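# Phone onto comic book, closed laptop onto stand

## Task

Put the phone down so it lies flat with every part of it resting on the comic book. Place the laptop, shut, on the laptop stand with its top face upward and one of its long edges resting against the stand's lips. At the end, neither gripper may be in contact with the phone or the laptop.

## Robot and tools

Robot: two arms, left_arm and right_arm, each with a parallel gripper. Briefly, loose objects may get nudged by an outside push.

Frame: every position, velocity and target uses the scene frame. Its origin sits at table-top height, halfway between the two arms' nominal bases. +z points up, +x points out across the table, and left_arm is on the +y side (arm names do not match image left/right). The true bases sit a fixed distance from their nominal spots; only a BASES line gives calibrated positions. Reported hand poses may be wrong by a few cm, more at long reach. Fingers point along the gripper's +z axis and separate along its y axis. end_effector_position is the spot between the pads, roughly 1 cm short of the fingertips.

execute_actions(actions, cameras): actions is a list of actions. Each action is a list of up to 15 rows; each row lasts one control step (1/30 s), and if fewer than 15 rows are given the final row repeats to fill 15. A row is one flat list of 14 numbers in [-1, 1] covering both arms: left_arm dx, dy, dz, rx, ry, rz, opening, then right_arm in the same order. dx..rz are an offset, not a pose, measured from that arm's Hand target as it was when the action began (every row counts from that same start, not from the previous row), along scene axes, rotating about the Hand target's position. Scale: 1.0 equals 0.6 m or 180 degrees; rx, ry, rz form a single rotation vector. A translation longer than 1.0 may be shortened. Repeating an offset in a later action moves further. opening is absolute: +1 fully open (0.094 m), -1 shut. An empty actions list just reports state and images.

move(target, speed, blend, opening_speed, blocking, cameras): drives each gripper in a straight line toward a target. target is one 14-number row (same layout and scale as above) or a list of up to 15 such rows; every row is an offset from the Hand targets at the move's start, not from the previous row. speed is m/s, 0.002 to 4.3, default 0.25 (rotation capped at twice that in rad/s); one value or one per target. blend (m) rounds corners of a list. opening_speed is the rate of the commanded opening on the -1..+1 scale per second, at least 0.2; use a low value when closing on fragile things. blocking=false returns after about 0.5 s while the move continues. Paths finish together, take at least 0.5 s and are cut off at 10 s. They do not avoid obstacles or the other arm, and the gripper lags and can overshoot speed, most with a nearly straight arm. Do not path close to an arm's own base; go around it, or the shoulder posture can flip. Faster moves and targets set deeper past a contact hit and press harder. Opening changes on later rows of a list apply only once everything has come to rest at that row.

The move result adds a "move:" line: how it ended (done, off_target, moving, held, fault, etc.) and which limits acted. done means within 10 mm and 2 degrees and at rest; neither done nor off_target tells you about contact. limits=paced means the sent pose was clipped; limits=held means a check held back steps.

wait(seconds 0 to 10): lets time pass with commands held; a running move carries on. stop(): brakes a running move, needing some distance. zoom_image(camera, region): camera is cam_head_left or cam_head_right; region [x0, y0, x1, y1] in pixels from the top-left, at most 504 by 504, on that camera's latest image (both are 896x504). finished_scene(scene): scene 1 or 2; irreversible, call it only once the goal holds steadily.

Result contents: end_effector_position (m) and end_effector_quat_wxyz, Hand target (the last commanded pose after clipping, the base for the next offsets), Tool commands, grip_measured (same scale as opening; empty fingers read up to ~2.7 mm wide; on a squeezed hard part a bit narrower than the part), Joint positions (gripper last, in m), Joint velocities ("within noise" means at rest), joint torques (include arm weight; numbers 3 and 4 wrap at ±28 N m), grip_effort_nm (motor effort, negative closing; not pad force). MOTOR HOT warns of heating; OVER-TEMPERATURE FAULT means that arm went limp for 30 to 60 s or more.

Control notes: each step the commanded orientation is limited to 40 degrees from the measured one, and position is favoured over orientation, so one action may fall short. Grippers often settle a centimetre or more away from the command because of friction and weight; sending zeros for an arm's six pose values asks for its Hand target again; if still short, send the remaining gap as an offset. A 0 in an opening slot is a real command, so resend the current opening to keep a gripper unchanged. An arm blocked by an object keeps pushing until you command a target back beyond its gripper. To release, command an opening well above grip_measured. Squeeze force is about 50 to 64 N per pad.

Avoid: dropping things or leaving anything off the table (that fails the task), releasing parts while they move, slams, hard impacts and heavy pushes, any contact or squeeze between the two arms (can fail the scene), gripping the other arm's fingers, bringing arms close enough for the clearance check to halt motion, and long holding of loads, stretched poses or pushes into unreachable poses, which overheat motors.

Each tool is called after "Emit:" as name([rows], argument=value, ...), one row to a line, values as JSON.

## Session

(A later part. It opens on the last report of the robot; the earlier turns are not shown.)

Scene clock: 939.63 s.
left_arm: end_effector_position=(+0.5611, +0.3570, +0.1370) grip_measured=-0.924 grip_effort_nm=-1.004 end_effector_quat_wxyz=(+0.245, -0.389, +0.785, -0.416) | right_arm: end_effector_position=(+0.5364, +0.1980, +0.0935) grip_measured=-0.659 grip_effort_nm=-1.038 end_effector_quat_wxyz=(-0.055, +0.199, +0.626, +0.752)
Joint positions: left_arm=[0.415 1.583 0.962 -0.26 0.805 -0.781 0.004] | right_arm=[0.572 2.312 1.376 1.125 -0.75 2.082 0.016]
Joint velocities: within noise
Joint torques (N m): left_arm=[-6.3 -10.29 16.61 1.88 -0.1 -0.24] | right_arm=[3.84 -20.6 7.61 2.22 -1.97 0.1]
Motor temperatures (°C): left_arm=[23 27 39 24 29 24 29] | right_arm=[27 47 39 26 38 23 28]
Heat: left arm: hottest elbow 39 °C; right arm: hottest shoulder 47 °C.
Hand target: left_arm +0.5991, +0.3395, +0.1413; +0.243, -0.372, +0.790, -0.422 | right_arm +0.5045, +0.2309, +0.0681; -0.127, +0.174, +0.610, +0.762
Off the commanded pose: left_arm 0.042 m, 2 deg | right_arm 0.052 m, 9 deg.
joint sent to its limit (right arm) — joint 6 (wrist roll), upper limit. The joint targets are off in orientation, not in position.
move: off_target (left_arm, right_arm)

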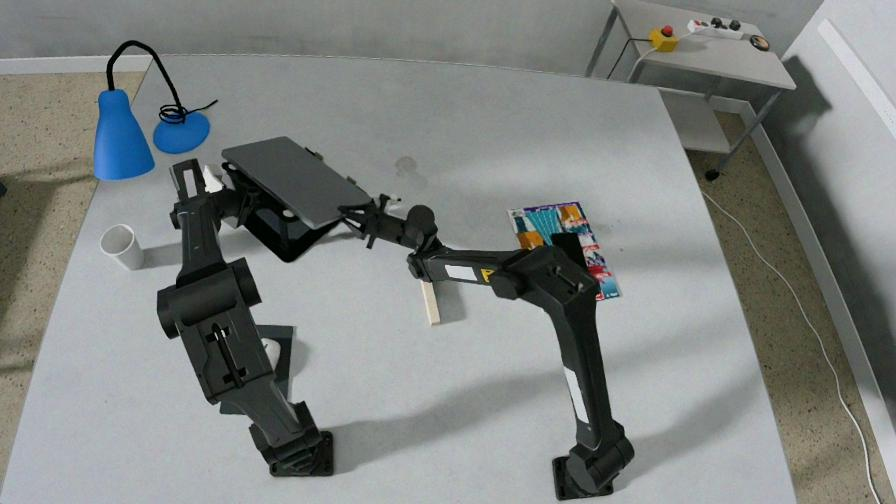

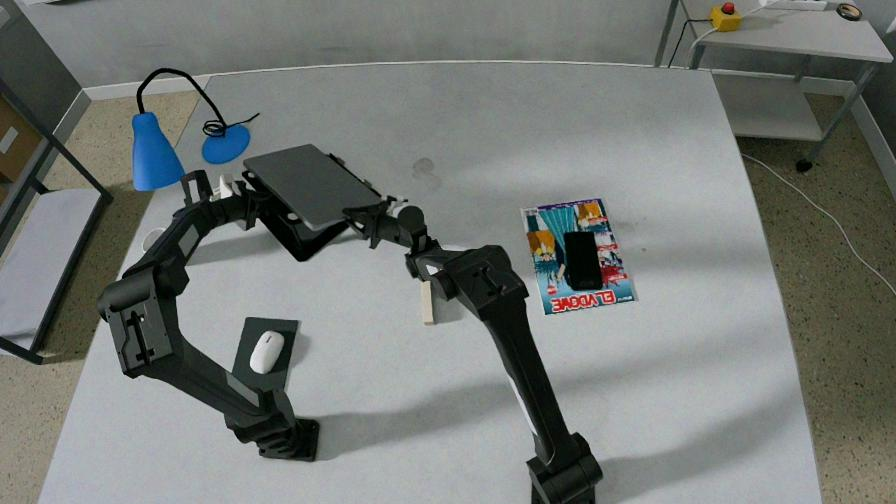

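Emit:
move([
  [0,0,0,0,0,0,-1.0,0.02,-0.02,0.02,0.0,0,0.0,0.0],
], speed=0.06, opening_speed=0.3)

Emit:
zoom_image(camera="cam_head_right", region=[230, 140, 390, 290])

Emit:
zoom_image(camera="cam_head_left", region=[200, 130, 370, 290])

Scene clock: 948.53 s.
left_arm: end_effector_position=(+0.5668, +0.3568, +0.1379) grip_measured=-0.924 grip_effort_nm=-1.009 end_effector_quat_wxyz=(+0.247, -0.385, +0.786, -0.416) | right_arm: end_effector_position=(+0.5220, +0.2028, +0.0915) grip_measured=-0.002 grip_effort_nm=0.061 end_effector_quat_wxyz=(-0.083, +0.171, +0.639, +0.745)
Joint positions: left_arm=[0.41 1.594 0.976 -0.257 0.804 -0.779 0.004] | right_arm=[0.575 2.312 1.378 1.12 -0.831 2.082 0.047]
Joint velocities: within noise
Joint torques (N m): left_arm=[-6.3 -10.81 15.42 1.72 -0.22 -0.25] | right_arm=[1.9 -22.07 8.09 1.22 -0.09 0.1]
Motor temperatures (°C): left_arm=[23 27 39 24 29 24 29] | right_arm=[27 46 39 26 36 23 28]
Heat: left arm: hottest elbow 39 °C; right arm: hottest shoulder 46 °C.
Hand target: left_arm +0.5990, +0.3395, +0.1414; +0.243, -0.372, +0.790, -0.422 | right_arm +0.5165, +0.2188, +0.0802; -0.127, +0.174, +0.610, +0.762
Off the commanded pose: left_arm 0.037 m, 2 deg | right_arm 0.020 m, 6 deg.
joint sent to its limit (right arm) — joint 6 (wrist roll), upper limit. The joint targets are off in orientation, not in position.
move: off_target (left_arm, right_arm)

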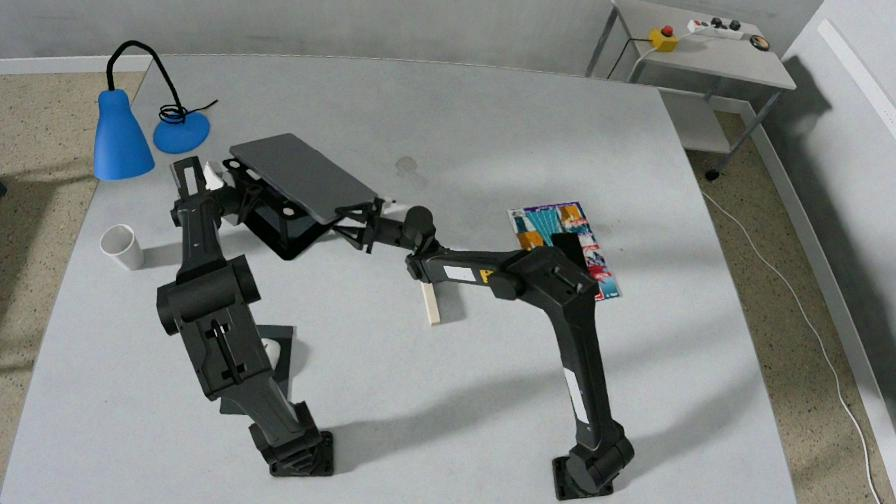

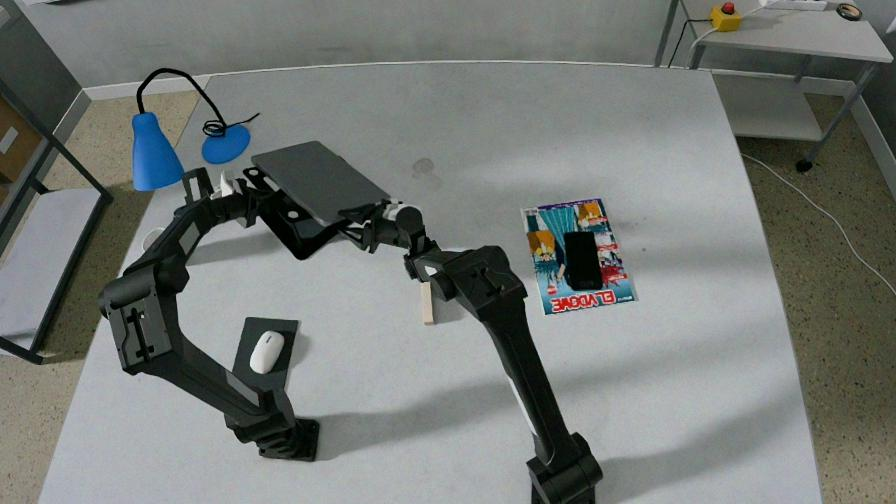

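Scaled by 3.150.

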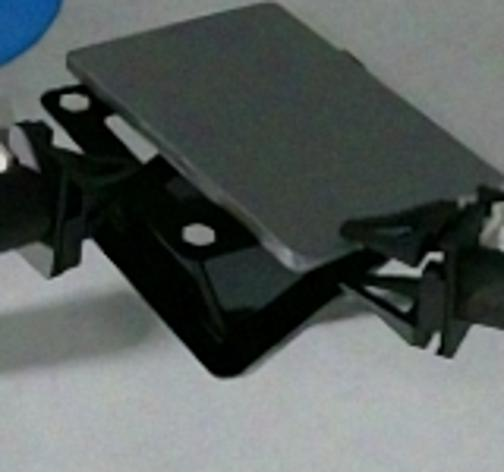

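Scaled by 2.965.

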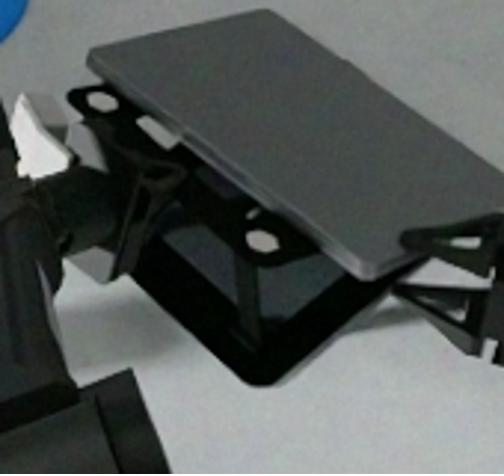

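Emit:
move([
  [0,0,0,0,0,0,-1.0,0.02,0.02,0.01,0.0,0,0.0,0.0],
  [0,0,0,0,0,0,-1.0,0.02,0.02,0.01,0.0,0,0.0,-0.85],
], speed=0.06, opening_speed=0.5, cameras=[])

Emit:
move([
  [0,0,0,0,0,0,-1.0,0.0,0.0,0.16,0.0,0,0.0,-0.85],
  [0.02,-0.012,0,0,0,0,-1.0,-0.09,0.055,0.2,0.0,0,0.0,-0.85],
], speed=0.08)

Emit:
zoom_image(camera="cam_head_right", region=[230, 140, 390, 290])

Emit:
zoom_image(camera="cam_head_left", region=[200, 130, 370, 290])

Scene clock: 972.43 s.
left_arm: end_effector_position=(+0.5718, +0.3575, +0.1379) grip_measured=-0.924 grip_effort_nm=-1.009 end_effector_quat_wxyz=(+0.248, -0.386, +0.785, -0.416) | right_arm: end_effector_position=(+0.5340, +0.2073, +0.1010) grip_measured=-0.661 grip_effort_nm=-1.028 end_effector_quat_wxyz=(-0.077, +0.174, +0.636, +0.748)
Joint positions: left_arm=[0.406 1.604 0.987 -0.25 0.801 -0.787 0.004] | right_arm=[0.573 2.313 1.414 1.09 -0.818 2.082 0.016]
Joint velocities: within noise
Joint torques (N m): left_arm=[-5.54 -12.86 14.89 1.25 -0.07 -0.14] | right_arm=[2.32 -21.77 9.68 0.81 -0.34 0.1]
Motor temperatures (°C): left_arm=[23 27 43 24 29 24 29] | right_arm=[26 44 40 25 31 23 27]
Heat: left arm: hottest elbow 43 °C; right arm: hottest shoulder 44 °C.
Hand target: left_arm +0.5990, +0.3395, +0.1413; +0.243, -0.372, +0.790, -0.422 | right_arm +0.5283, +0.2309, +0.0861; -0.127, +0.174, +0.611, +0.762
Off the commanded pose: left_arm 0.033 m, 2 deg | right_arm 0.028 m, 7 deg.
joint sent to its limit (right arm) — joint 6 (wrist roll), upper limit. The joint targets are off in orientation, not in position.
move: off_target (left_arm, right_arm); target 2's new opening was sent with right_arm's hand 0.026 m and 6 deg from that target
No camera images: "cameras" was empty.

Scene clock: 974.93 s.
left_arm: end_effector_position=(+0.5727, +0.3572, +0.1381) grip_measured=-0.924 grip_effort_nm=-1.009 end_effector_quat_wxyz=(+0.248, -0.389, +0.784, -0.415) | right_arm: end_effector_position=(+0.5302, +0.2250, +0.1259) grip_measured=-0.667 grip_effort_nm=-1.038 end_effector_quat_wxyz=(-0.079, +0.239, +0.645, +0.722)
Joint positions: left_arm=[0.404 1.604 0.988 -0.249 0.796 -0.797 0.004] | right_arm=[0.614 2.212 1.383 0.901 -0.706 2.081 0.016]
Joint velocities: within noise
Joint torques (N m): left_arm=[-7.36 -11.46 15.94 1.85 -0.37 -0.34] | right_arm=[5.6 -33.26 6.27 2.19 -1.61 0.1]
Motor temperatures (°C): left_arm=[23 27 43 24 29 24 29] | right_arm=[26 45 40 25 31 23 27]
Heat: left arm: hottest elbow 43 °C; right arm: hottest shoulder 45 °C.
Hand target: left_arm +0.6109, +0.3323, +0.1412; +0.243, -0.372, +0.790, -0.422 | right_arm +0.4746, +0.2637, +0.2062; -0.127, +0.174, +0.610, +0.762
Off the commanded pose: left_arm 0.046 m, 2 deg | right_arm 0.105 m, 11 deg.
joint sent to its limit (right arm) — joint 6 (wrist roll), upper limit. The joint targets are off in position and orientation.
move: off_target (left_arm, right_arm)

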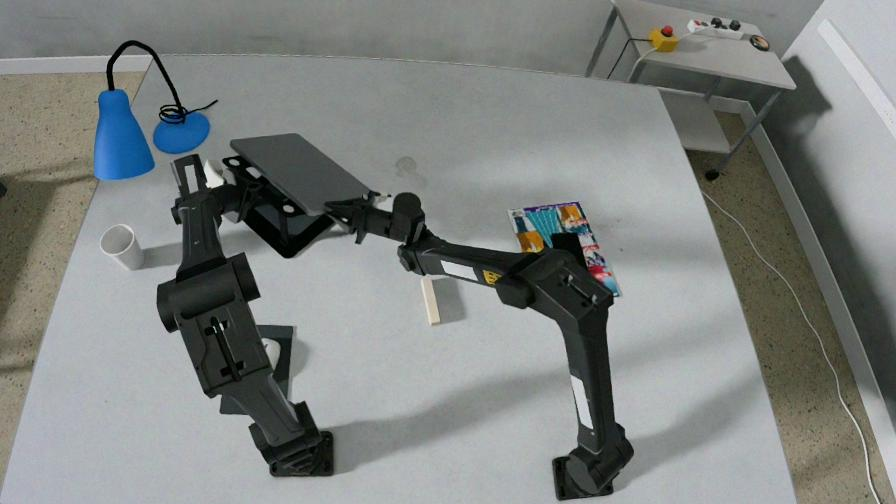

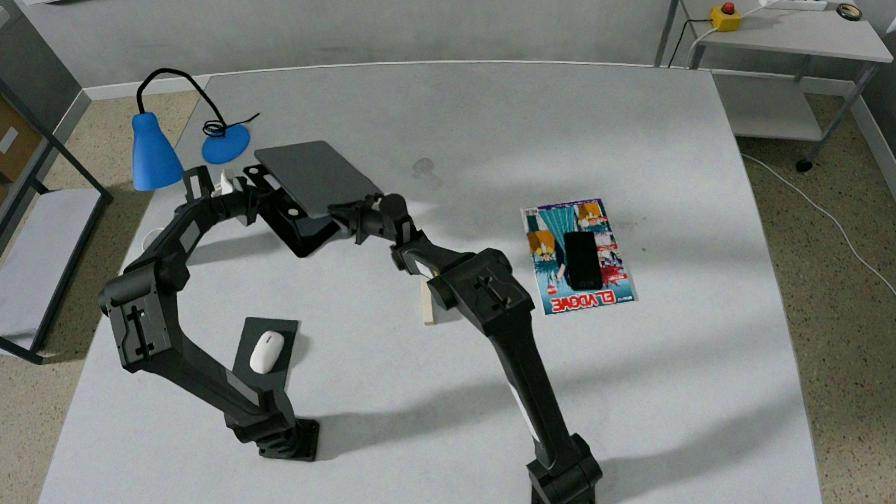

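Scaled by 3.150.

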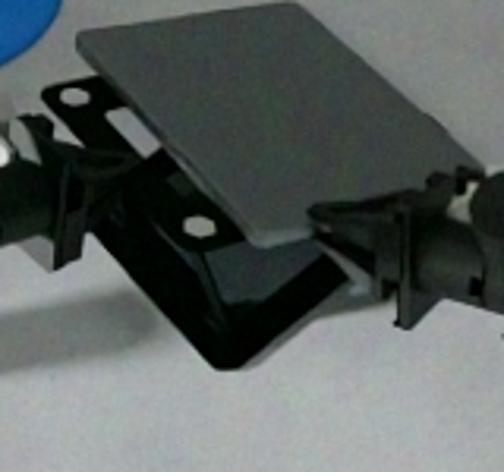

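Scaled by 2.965.

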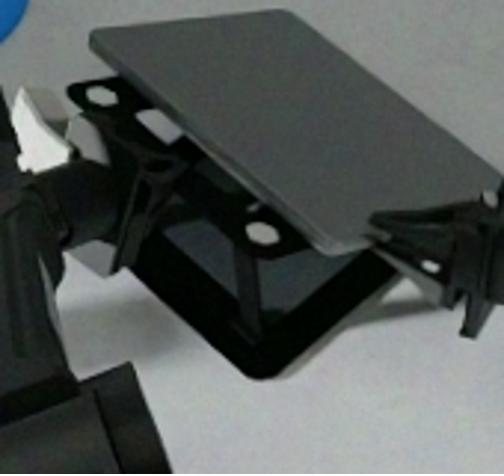

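Emit:
move([
  [0.05,-0.03,0,0,0,0,-1.0,-0.12,0.05,0.05,0.0,0,0.0,-0.85],
], speed=0.08)

Emit:
zoom_image(camera="cam_head_right", region=[230, 140, 390, 290])

Emit:
zoom_image(camera="cam_head_left", region=[200, 130, 370, 290])

Scene clock: 979.27 s.
left_arm: end_effector_position=(+0.5904, +0.3447, +0.1385) grip_measured=-0.924 grip_effort_nm=-1.009 end_effector_quat_wxyz=(+0.246, -0.390, +0.786, -0.412) | right_arm: end_effector_position=(+0.4964, +0.2248, +0.1479) grip_measured=-0.670 grip_effort_nm=-1.048 end_effector_quat_wxyz=(-0.053, +0.276, +0.635, +0.720)
Joint positions: left_arm=[0.363 1.627 1.018 -0.234 0.763 -0.835 0.004] | right_arm=[0.667 2.098 1.252 0.895 -0.562 2.082 0.015]
Joint velocities: within noise
Joint torques (N m): left_arm=[-8.47 -9.76 17.85 2.45 -0.5 -0.48] | right_arm=[9.23 -31.33 7.15 2.95 -2.91 0.1]
Motor temperatures (°C): left_arm=[23 27 44 24 29 24 29] | right_arm=[27 46 40 25 32 23 27]
Heat: left arm: hottest elbow 44 °C; right arm: hottest shoulder 46 °C.
Hand target: left_arm +0.6410, +0.3142, +0.1413; +0.243, -0.372, +0.790, -0.422 | right_arm +0.4025, +0.2937, +0.2361; -0.127, +0.174, +0.610, +0.762
Off the commanded pose: left_arm 0.059 m, 2 deg | right_arm 0.146 m, 16 deg.
joint sent to its limit (right arm) — joint 6 (wrist roll), upper limit. The joint targets are off in position and orientation.
move: off_target (left_arm, right_arm)

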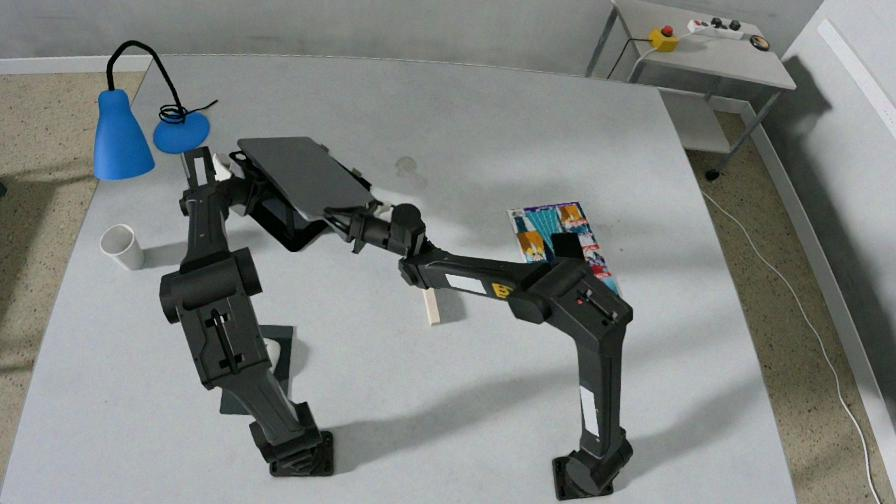

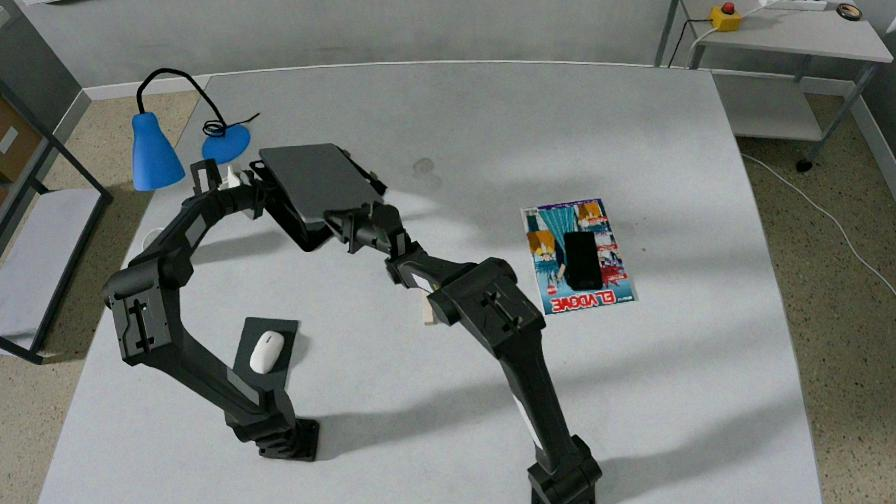

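Scaled by 3.150.

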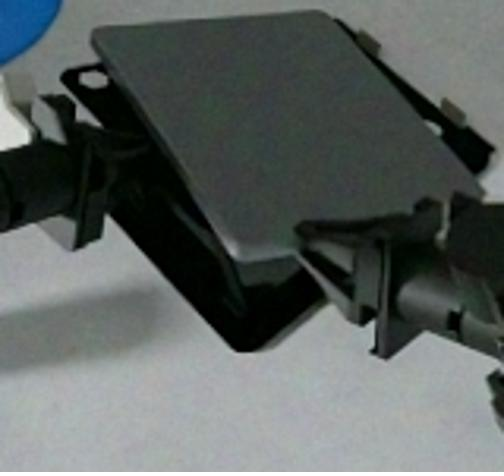

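Scaled by 2.965.

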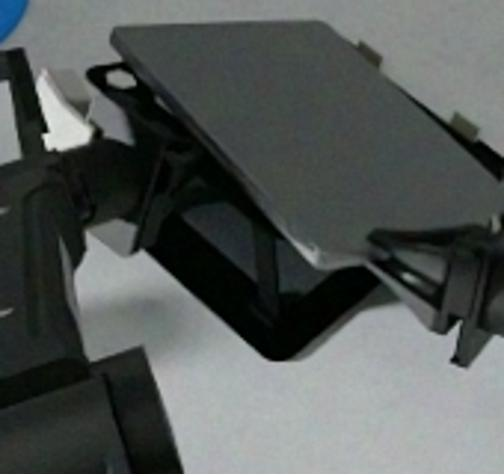

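Emit:
move([
  [0,0,0,0,0,0,-1.0,-0.07,0.06,0.03,0.0,0,0.07,-0.85],
], speed=0.08)

Emit:
zoom_image(camera="cam_head_right", region=[230, 140, 390, 290])

Emit:
zoom_image(camera="cam_head_left", region=[200, 130, 370, 290])

Scene clock: 986.30 s.
left_arm: end_effector_position=(+0.5905, +0.3449, +0.1382) grip_measured=-0.924 grip_effort_nm=-1.009 end_effector_quat_wxyz=(+0.246, -0.390, +0.786, -0.411) | right_arm: end_effector_position=(+0.4769, +0.2288, +0.1548) grip_measured=-0.666 grip_effort_nm=-1.043 end_effector_quat_wxyz=(-0.102, +0.248, +0.659, +0.702)
Joint positions: left_arm=[0.363 1.627 1.018 -0.234 0.762 -0.834 0.004] | right_arm=[0.664 2.066 1.25 0.826 -0.686 2.082 0.016]
Joint velocities: within noise
Joint torques (N m): left_arm=[-7.94 -10.23 17.94 2.43 -0.49 -0.43] | right_arm=[12.16 -29.92 10.66 2.52 -4.79 0.1]
Motor temperatures (°C): left_arm=[23 27 43 24 29 24 29] | right_arm=[27 46 39 26 40 23 27]
Heat: left arm: hottest elbow 43 °C; right arm: hottest shoulder 46 °C.
Hand target: left_arm +0.6410, +0.3143, +0.1412; +0.243, -0.372, +0.790, -0.422 | right_arm +0.3604, +0.3299, +0.2541; -0.210, +0.106, +0.626, +0.744
Off the commanded pose: left_arm 0.059 m, 2 deg | right_arm 0.183 m, 21 deg.
joint sent to its limit (right arm) — joint 6 (wrist roll), upper limit. The joint targets are off in position and orientation.
move: off_target (left_arm, right_arm)

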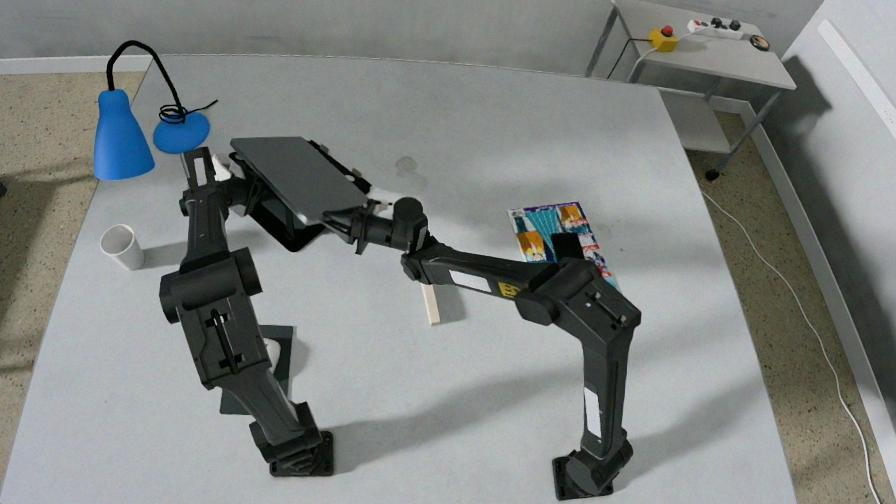

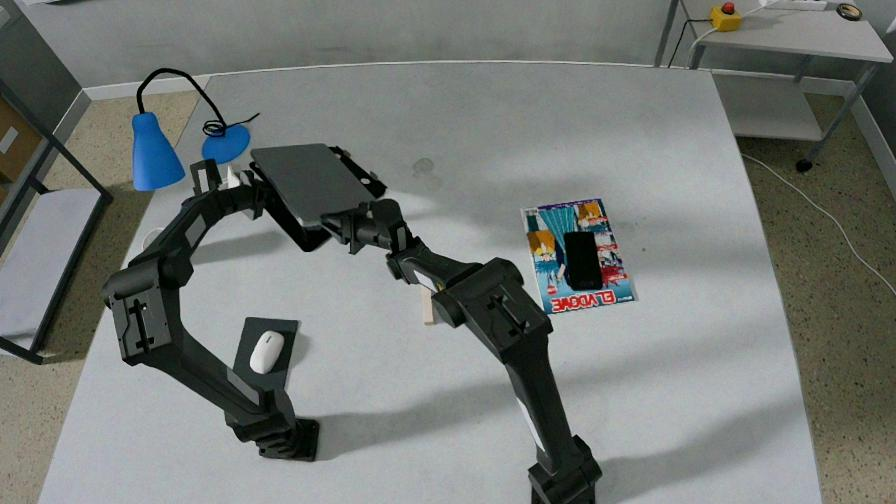

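Scaled by 3.150.

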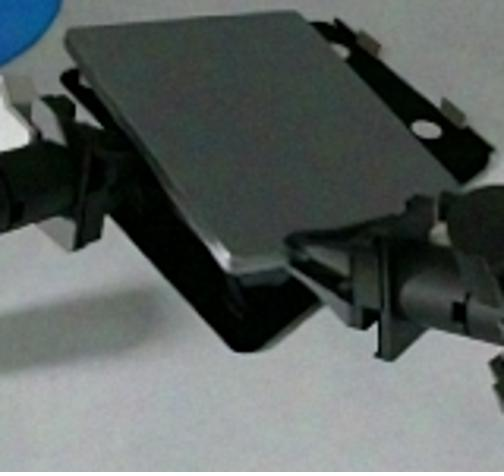

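Scaled by 2.965.

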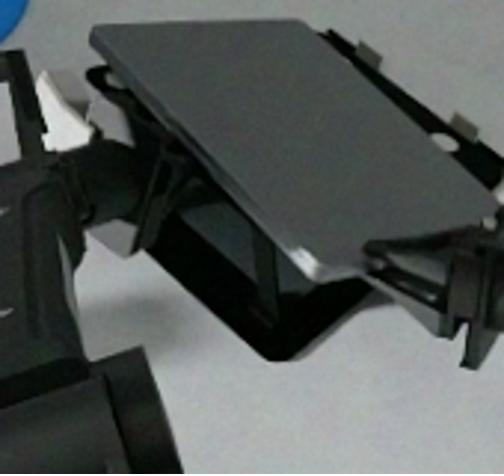

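Emit:
move([
  [0,0,0,0,0,0,-1.0,0.0,0.0,-0.16,0.0,0,0.03,-0.85],
  [0,0,0,0,0,0,-1.0,0.02,-0.02,-0.26,0.0,0,0.03,-0.85],
], speed=0.07)

Emit:
zoom_image(camera="cam_head_right", region=[230, 140, 390, 290])

Emit:
zoom_image(camera="cam_head_left", region=[200, 130, 370, 290])

Scene clock: 993.07 s.
left_arm: end_effector_position=(+0.5913, +0.3452, +0.1376) grip_measured=-0.924 grip_effort_nm=-1.004 end_effector_quat_wxyz=(+0.249, -0.388, +0.787, -0.411) | right_arm: end_effector_position=(+0.4712, +0.2218, +0.1280) grip_measured=-0.663 grip_effort_nm=-1.038 end_effector_quat_wxyz=(-0.103, +0.158, +0.645, +0.740)
Joint positions: left_arm=[0.363 1.63 1.018 -0.228 0.762 -0.829 0.004] | right_arm=[0.638 2.193 1.276 1.09 -0.819 2.076 0.016]
Joint velocities: within noise
Joint torques (N m): left_arm=[-8.59 -10.58 18.11 2.21 -0.51 -0.57] | right_arm=[11.4 -17.9 9.17 1.76 -4.14 0.14]
Motor temperatures (°C): left_arm=[23 27 42 24 29 24 29] | right_arm=[27 46 40 26 53 23 28]
Heat: left arm: hottest elbow 42 °C; right arm: hottest wrist yaw 53 °C.
Hand target: left_arm +0.6409, +0.3142, +0.1411; +0.242, -0.372, +0.790, -0.422 | right_arm +0.3724, +0.3178, +0.0982; -0.245, +0.076, +0.630, +0.733
Off the commanded pose: left_arm 0.059 m, 2 deg | right_arm 0.141 m, 19 deg.
joint sent to its limit (right arm) — joint 6 (wrist roll), upper limit. The joint targets are off in position and orientation.
move: off_target (left_arm, right_arm)

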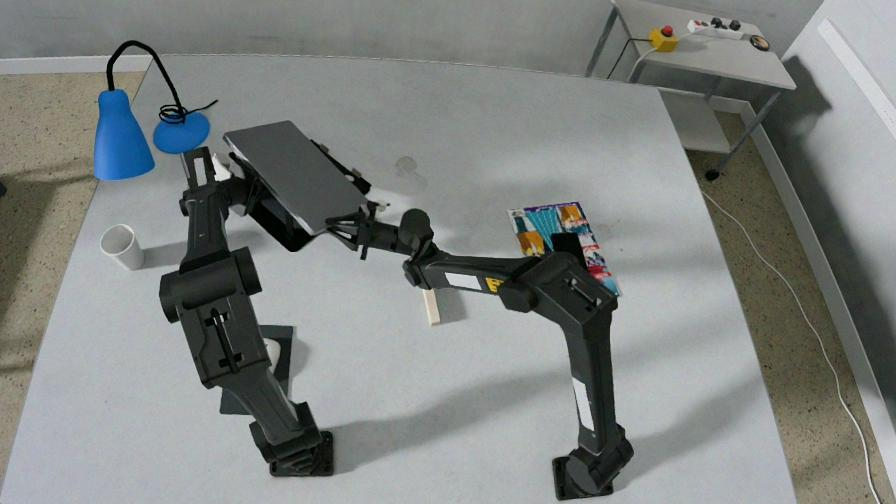

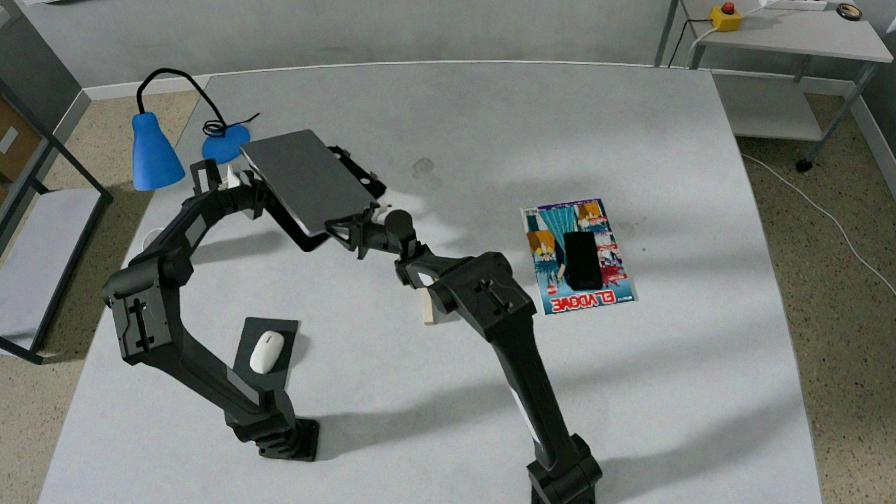

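Scaled by 3.150.

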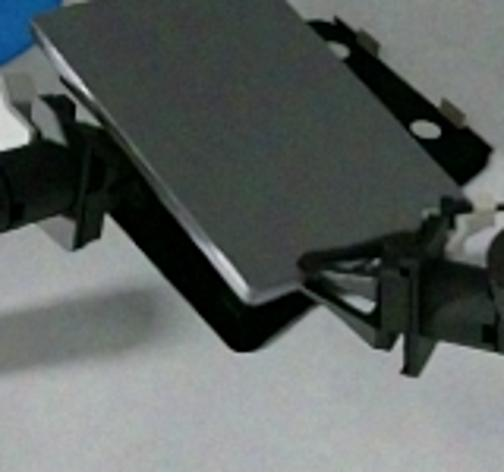

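Scaled by 2.965.

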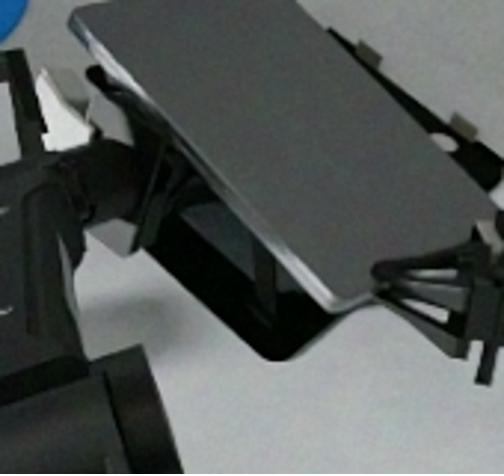

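Emit:
move([
  [0,0,0,0,0,0,-1.0,0.02,-0.02,-0.03,-0.05,0.033,0.03,-0.85],
], speed=0.07)

Emit:
zoom_image(camera="cam_head_right", region=[230, 130, 390, 290])

Emit:
zoom_image(camera="cam_head_left", region=[200, 110, 370, 290])

Scene clock: 999.37 s.
left_arm: end_effector_position=(+0.5969, +0.3480, +0.1381) grip_measured=-0.924 grip_effort_nm=-1.004 end_effector_quat_wxyz=(+0.253, -0.386, +0.787, -0.410) | right_arm: end_effector_position=(+0.4813, +0.2188, +0.1242) grip_measured=-0.659 grip_effort_nm=-1.038 end_effector_quat_wxyz=(-0.166, +0.150, +0.682, +0.697)
Joint positions: left_arm=[0.363 1.641 1.033 -0.224 0.759 -0.828 0.004] | right_arm=[0.602 2.185 1.345 0.885 -0.979 2.058 0.016]
Joint velocities: within noise
Joint torques (N m): left_arm=[-8.47 -11.11 17.07 2.1 -0.41 -0.53] | right_arm=[11.11 -19.14 8.02 0.12 -3.47 0.31]
Motor temperatures (°C): left_arm=[23 27 43 24 29 24 29] | right_arm=[27 46 40 26 58 23 28]
Heat: left arm: hottest elbow 43 °C; right arm: hottest wrist yaw 58 °C.
Hand target: left_arm +0.6410, +0.3143, +0.1413; +0.243, -0.372, +0.790, -0.422 | right_arm +0.3844, +0.3059, +0.0801; -0.305, +0.104, +0.675, +0.664
Off the commanded pose: left_arm 0.056 m, 2 deg | right_arm 0.138 m, 17 deg.
joint sent to its limit (right arm) — joint 6 (wrist roll), upper limit. The joint targets are off in position and orientation.
move: off_target (left_arm, right_arm)

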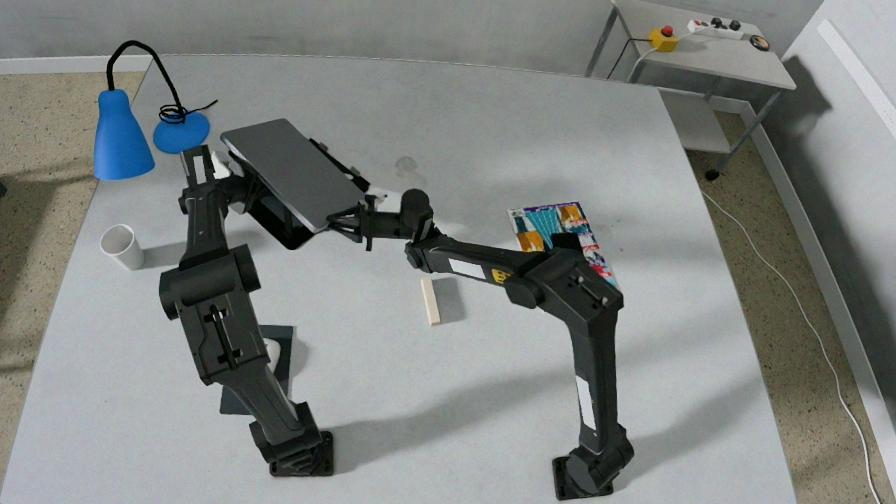

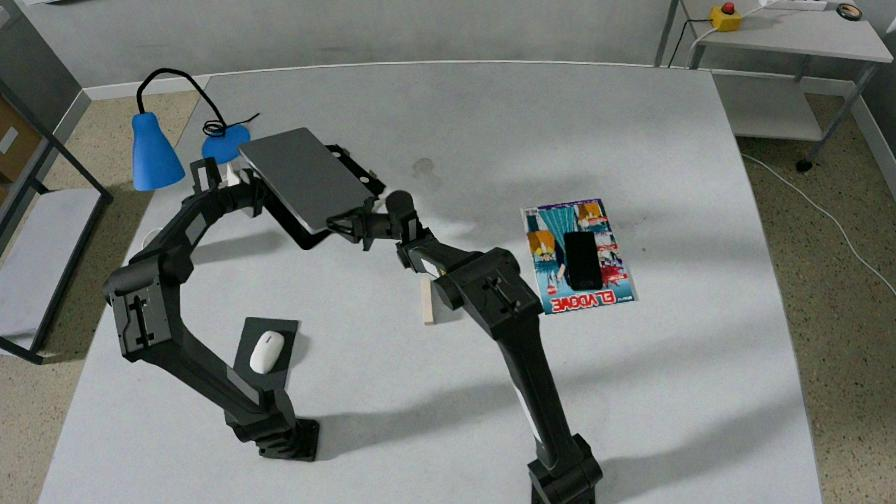

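Scaled by 3.150.

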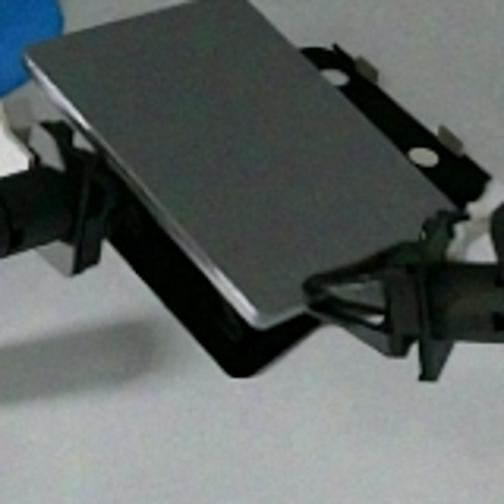

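Scaled by 2.800.

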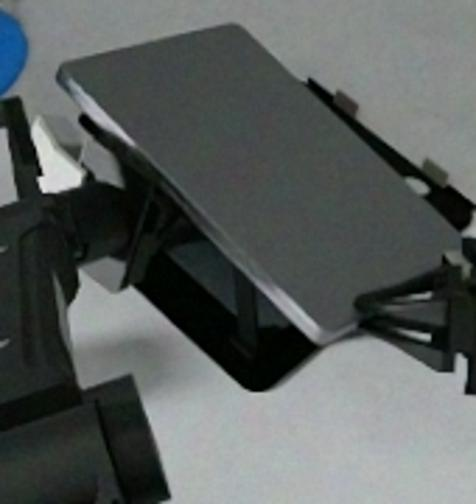

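Emit:
move([
  [0,0,0,0,0,0,-1.0,0.14,-0.125,0.03,0.0,0.0,0.0,-0.85],
], speed=0.07)

Emit:
zoom_image(camera="cam_head_right", region=[230, 130, 390, 290])

Emit:
zoom_image(camera="cam_head_left", region=[200, 110, 370, 290])

Scene clock: 1005.83 s.
left_arm: end_effector_position=(+0.5969, +0.3480, +0.1381) grip_measured=-0.924 grip_effort_nm=-1.013 end_effector_quat_wxyz=(+0.252, -0.387, +0.786, -0.410) | right_arm: end_effector_position=(+0.5068, +0.1896, +0.1284) grip_measured=-0.659 grip_effort_nm=-1.043 end_effector_quat_wxyz=(-0.229, +0.128, +0.696, +0.669)
Joint positions: left_arm=[0.363 1.641 1.033 -0.224 0.759 -0.829 0.004] | right_arm=[0.526 2.208 1.439 0.767 -1.188 2.082 0.016]
Joint velocities: within noise
Joint torques (N m): left_arm=[-8.06 -10.99 17.05 2.03 -0.44 -0.51] | right_arm=[5.19 -20.37 8.94 0.69 -2 0.1]
Motor temperatures (°C): left_arm=[23 27 44 24 29 24 29] | right_arm=[27 46 40 25 57 23 28]
Heat: left arm: hottest elbow 44 °C; right arm: hottest wrist yaw 57 °C.
Hand target: left_arm +0.6410, +0.3143, +0.1413; +0.243, -0.372, +0.790, -0.422 | right_arm +0.4686, +0.2307, +0.0982; -0.304, +0.104, +0.675, +0.664
Off the commanded pose: left_arm 0.056 m, 2 deg | right_arm 0.064 m, 9 deg.
joint sent to its limit (right arm) — joint 6 (wrist roll), upper limit. The joint targets are off in position and orientation.
move: off_target (left_arm, right_arm)

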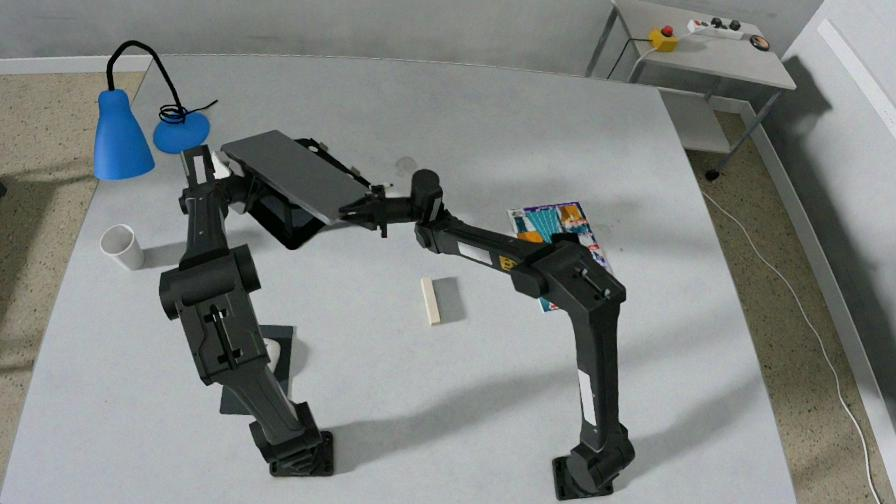

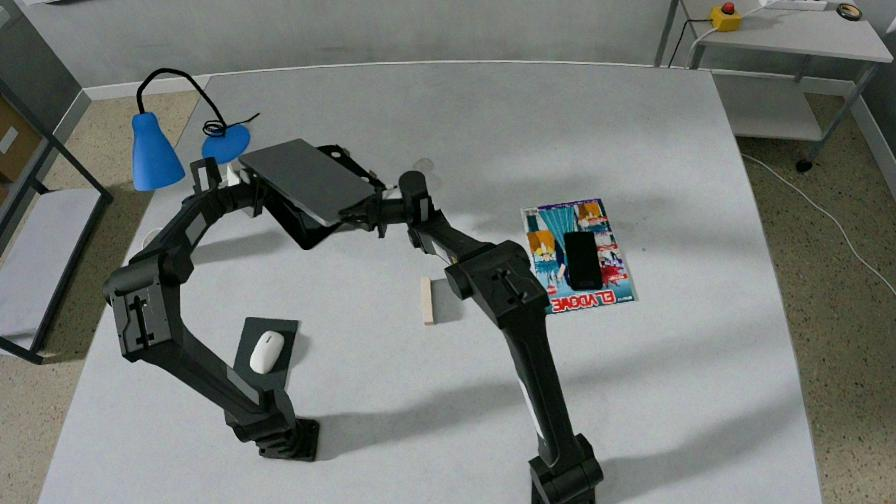

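Scaled by 3.150.

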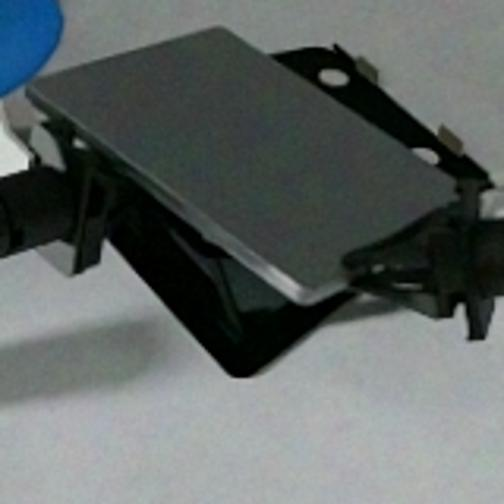

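Scaled by 2.800.

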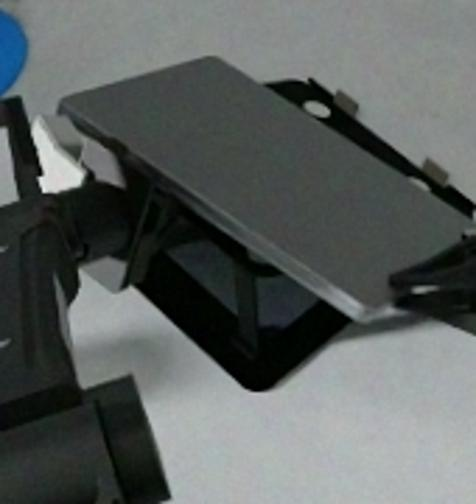

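Emit:
move([
  [0,0,0,0,0,0,-1.0,0.03,-0.04,0.02,0.0,0.0,0.0,-0.85],
  [0,0,0,0,0,0,-1.0,0.03,-0.04,0.02,0.0,0.0,0.0,0.0],
], speed=0.07, opening_speed=0.25)

Emit:
zoom_image(camera="cam_head_right", region=[230, 130, 390, 290])

Emit:
zoom_image(camera="cam_head_left", region=[200, 110, 370, 290])

Scene clock: 1014.10 s.
left_arm: end_effector_position=(+0.6133, +0.3371, +0.1393) grip_measured=-0.924 grip_effort_nm=-1.009 end_effector_quat_wxyz=(+0.250, -0.386, +0.786, -0.414) | right_arm: end_effector_position=(+0.4790, +0.2010, +0.1199) grip_measured=-0.002 grip_effort_nm=0.061 end_effector_quat_wxyz=(-0.282, +0.096, +0.705, +0.644)
Joint positions: left_arm=[0.332 1.667 1.065 -0.21 0.747 -0.862 0.004] | right_arm=[0.552 2.221 1.452 0.727 -1.292 2.079 0.047]
Joint velocities: within noise
Joint torques (N m): left_arm=[-5.48 -12.92 15.08 1.51 0.03 -0.15] | right_arm=[0.5 -22.42 9.54 0.84 -0.09 0.13]
Motor temperatures (°C): left_arm=[23 27 45 24 29 24 29] | right_arm=[27 46 41 25 50 23 28]
Heat: left arm: hottest elbow 45 °C; right arm: hottest wrist yaw 50 °C.
Hand target: left_arm +0.6410, +0.3143, +0.1413; +0.243, -0.372, +0.790, -0.422 | right_arm +0.4865, +0.2068, +0.1101; -0.304, +0.104, +0.675, +0.664
Off the commanded pose: left_arm 0.036 m, 2 deg | right_arm 0.014 m, 5 deg.
joint sent to its limit (right arm) — joint 6 (wrist roll), upper limit. The joint targets are off in orientation, not in position.
move: off_target (left_arm, right_arm); target 2's new opening was sent with right_arm's hand 0.042 m and 8 deg from that target

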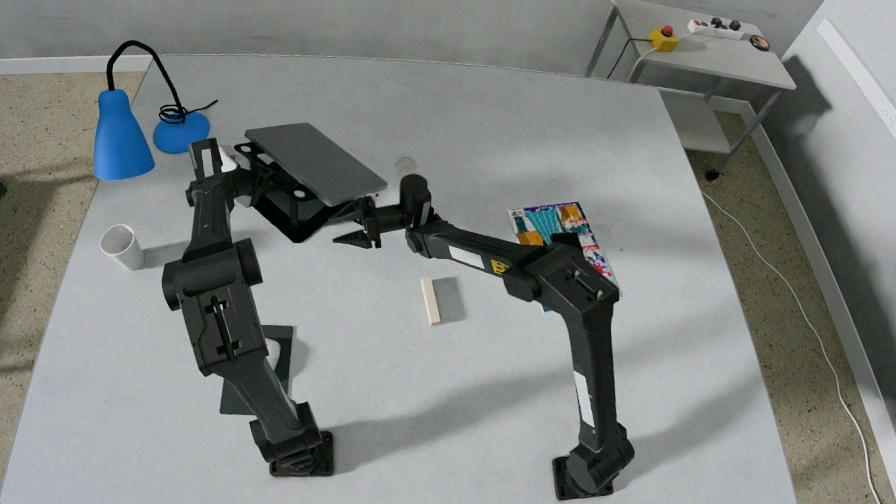

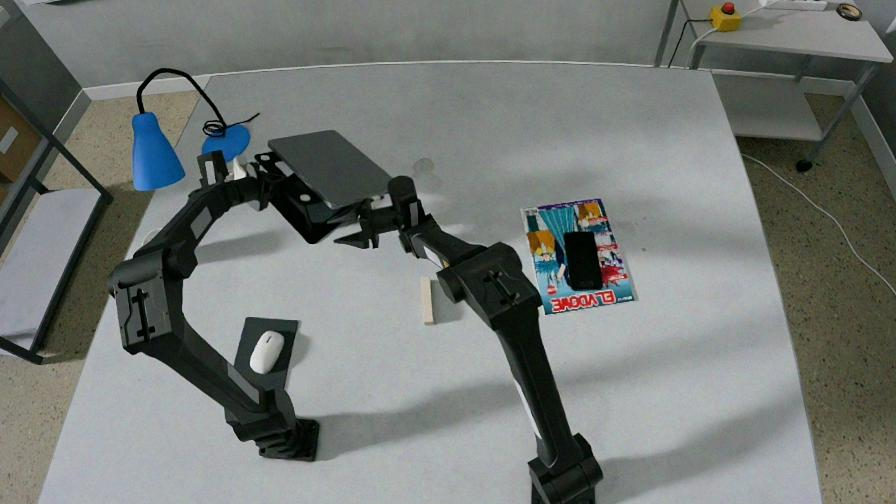

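Scaled by 3.150.

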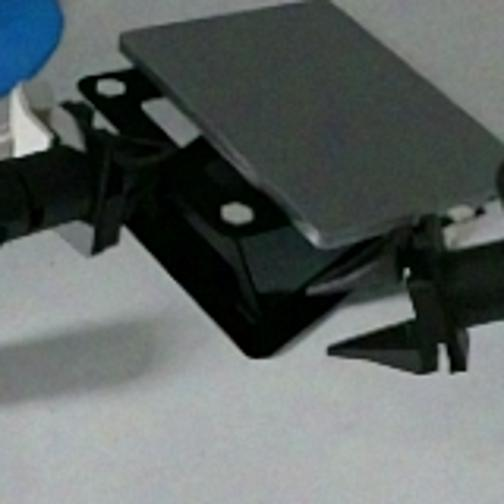

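Scaled by 2.800.

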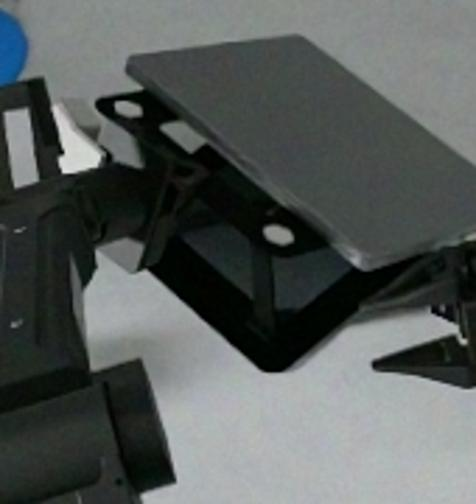

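Emit:
zoom_image(camera="cam_head_left", region=[300, 115, 400, 215])

Emit:
zoom_image(camera="cam_head_right", region=[320, 120, 410, 210])

Emit:
zoom_image(camera="cam_head_left", region=[225, 130, 325, 230])

Scaled by 5.040.

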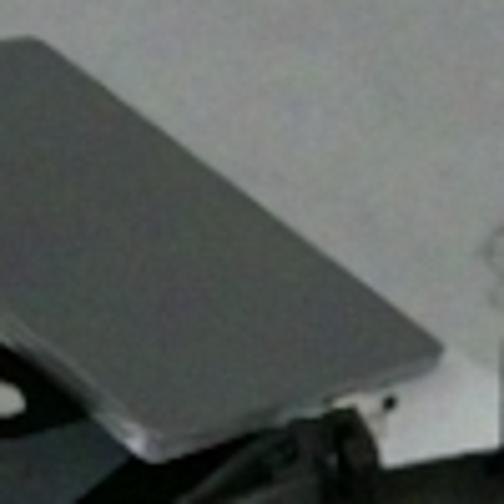

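Scaled by 5.600.

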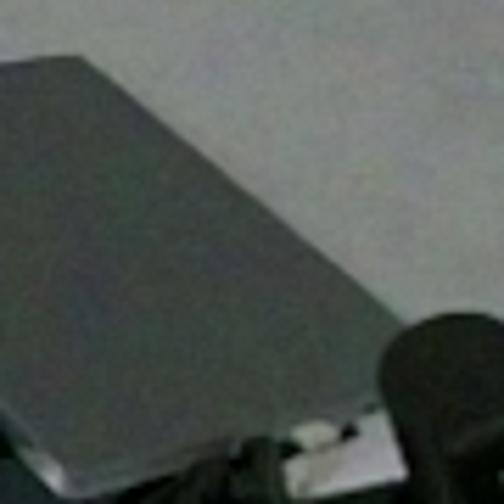

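Scaled by 5.040.

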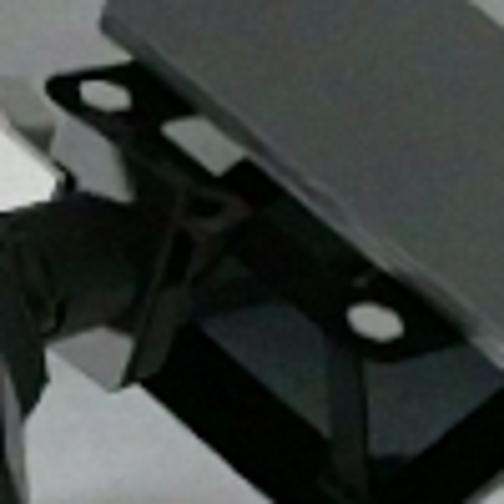

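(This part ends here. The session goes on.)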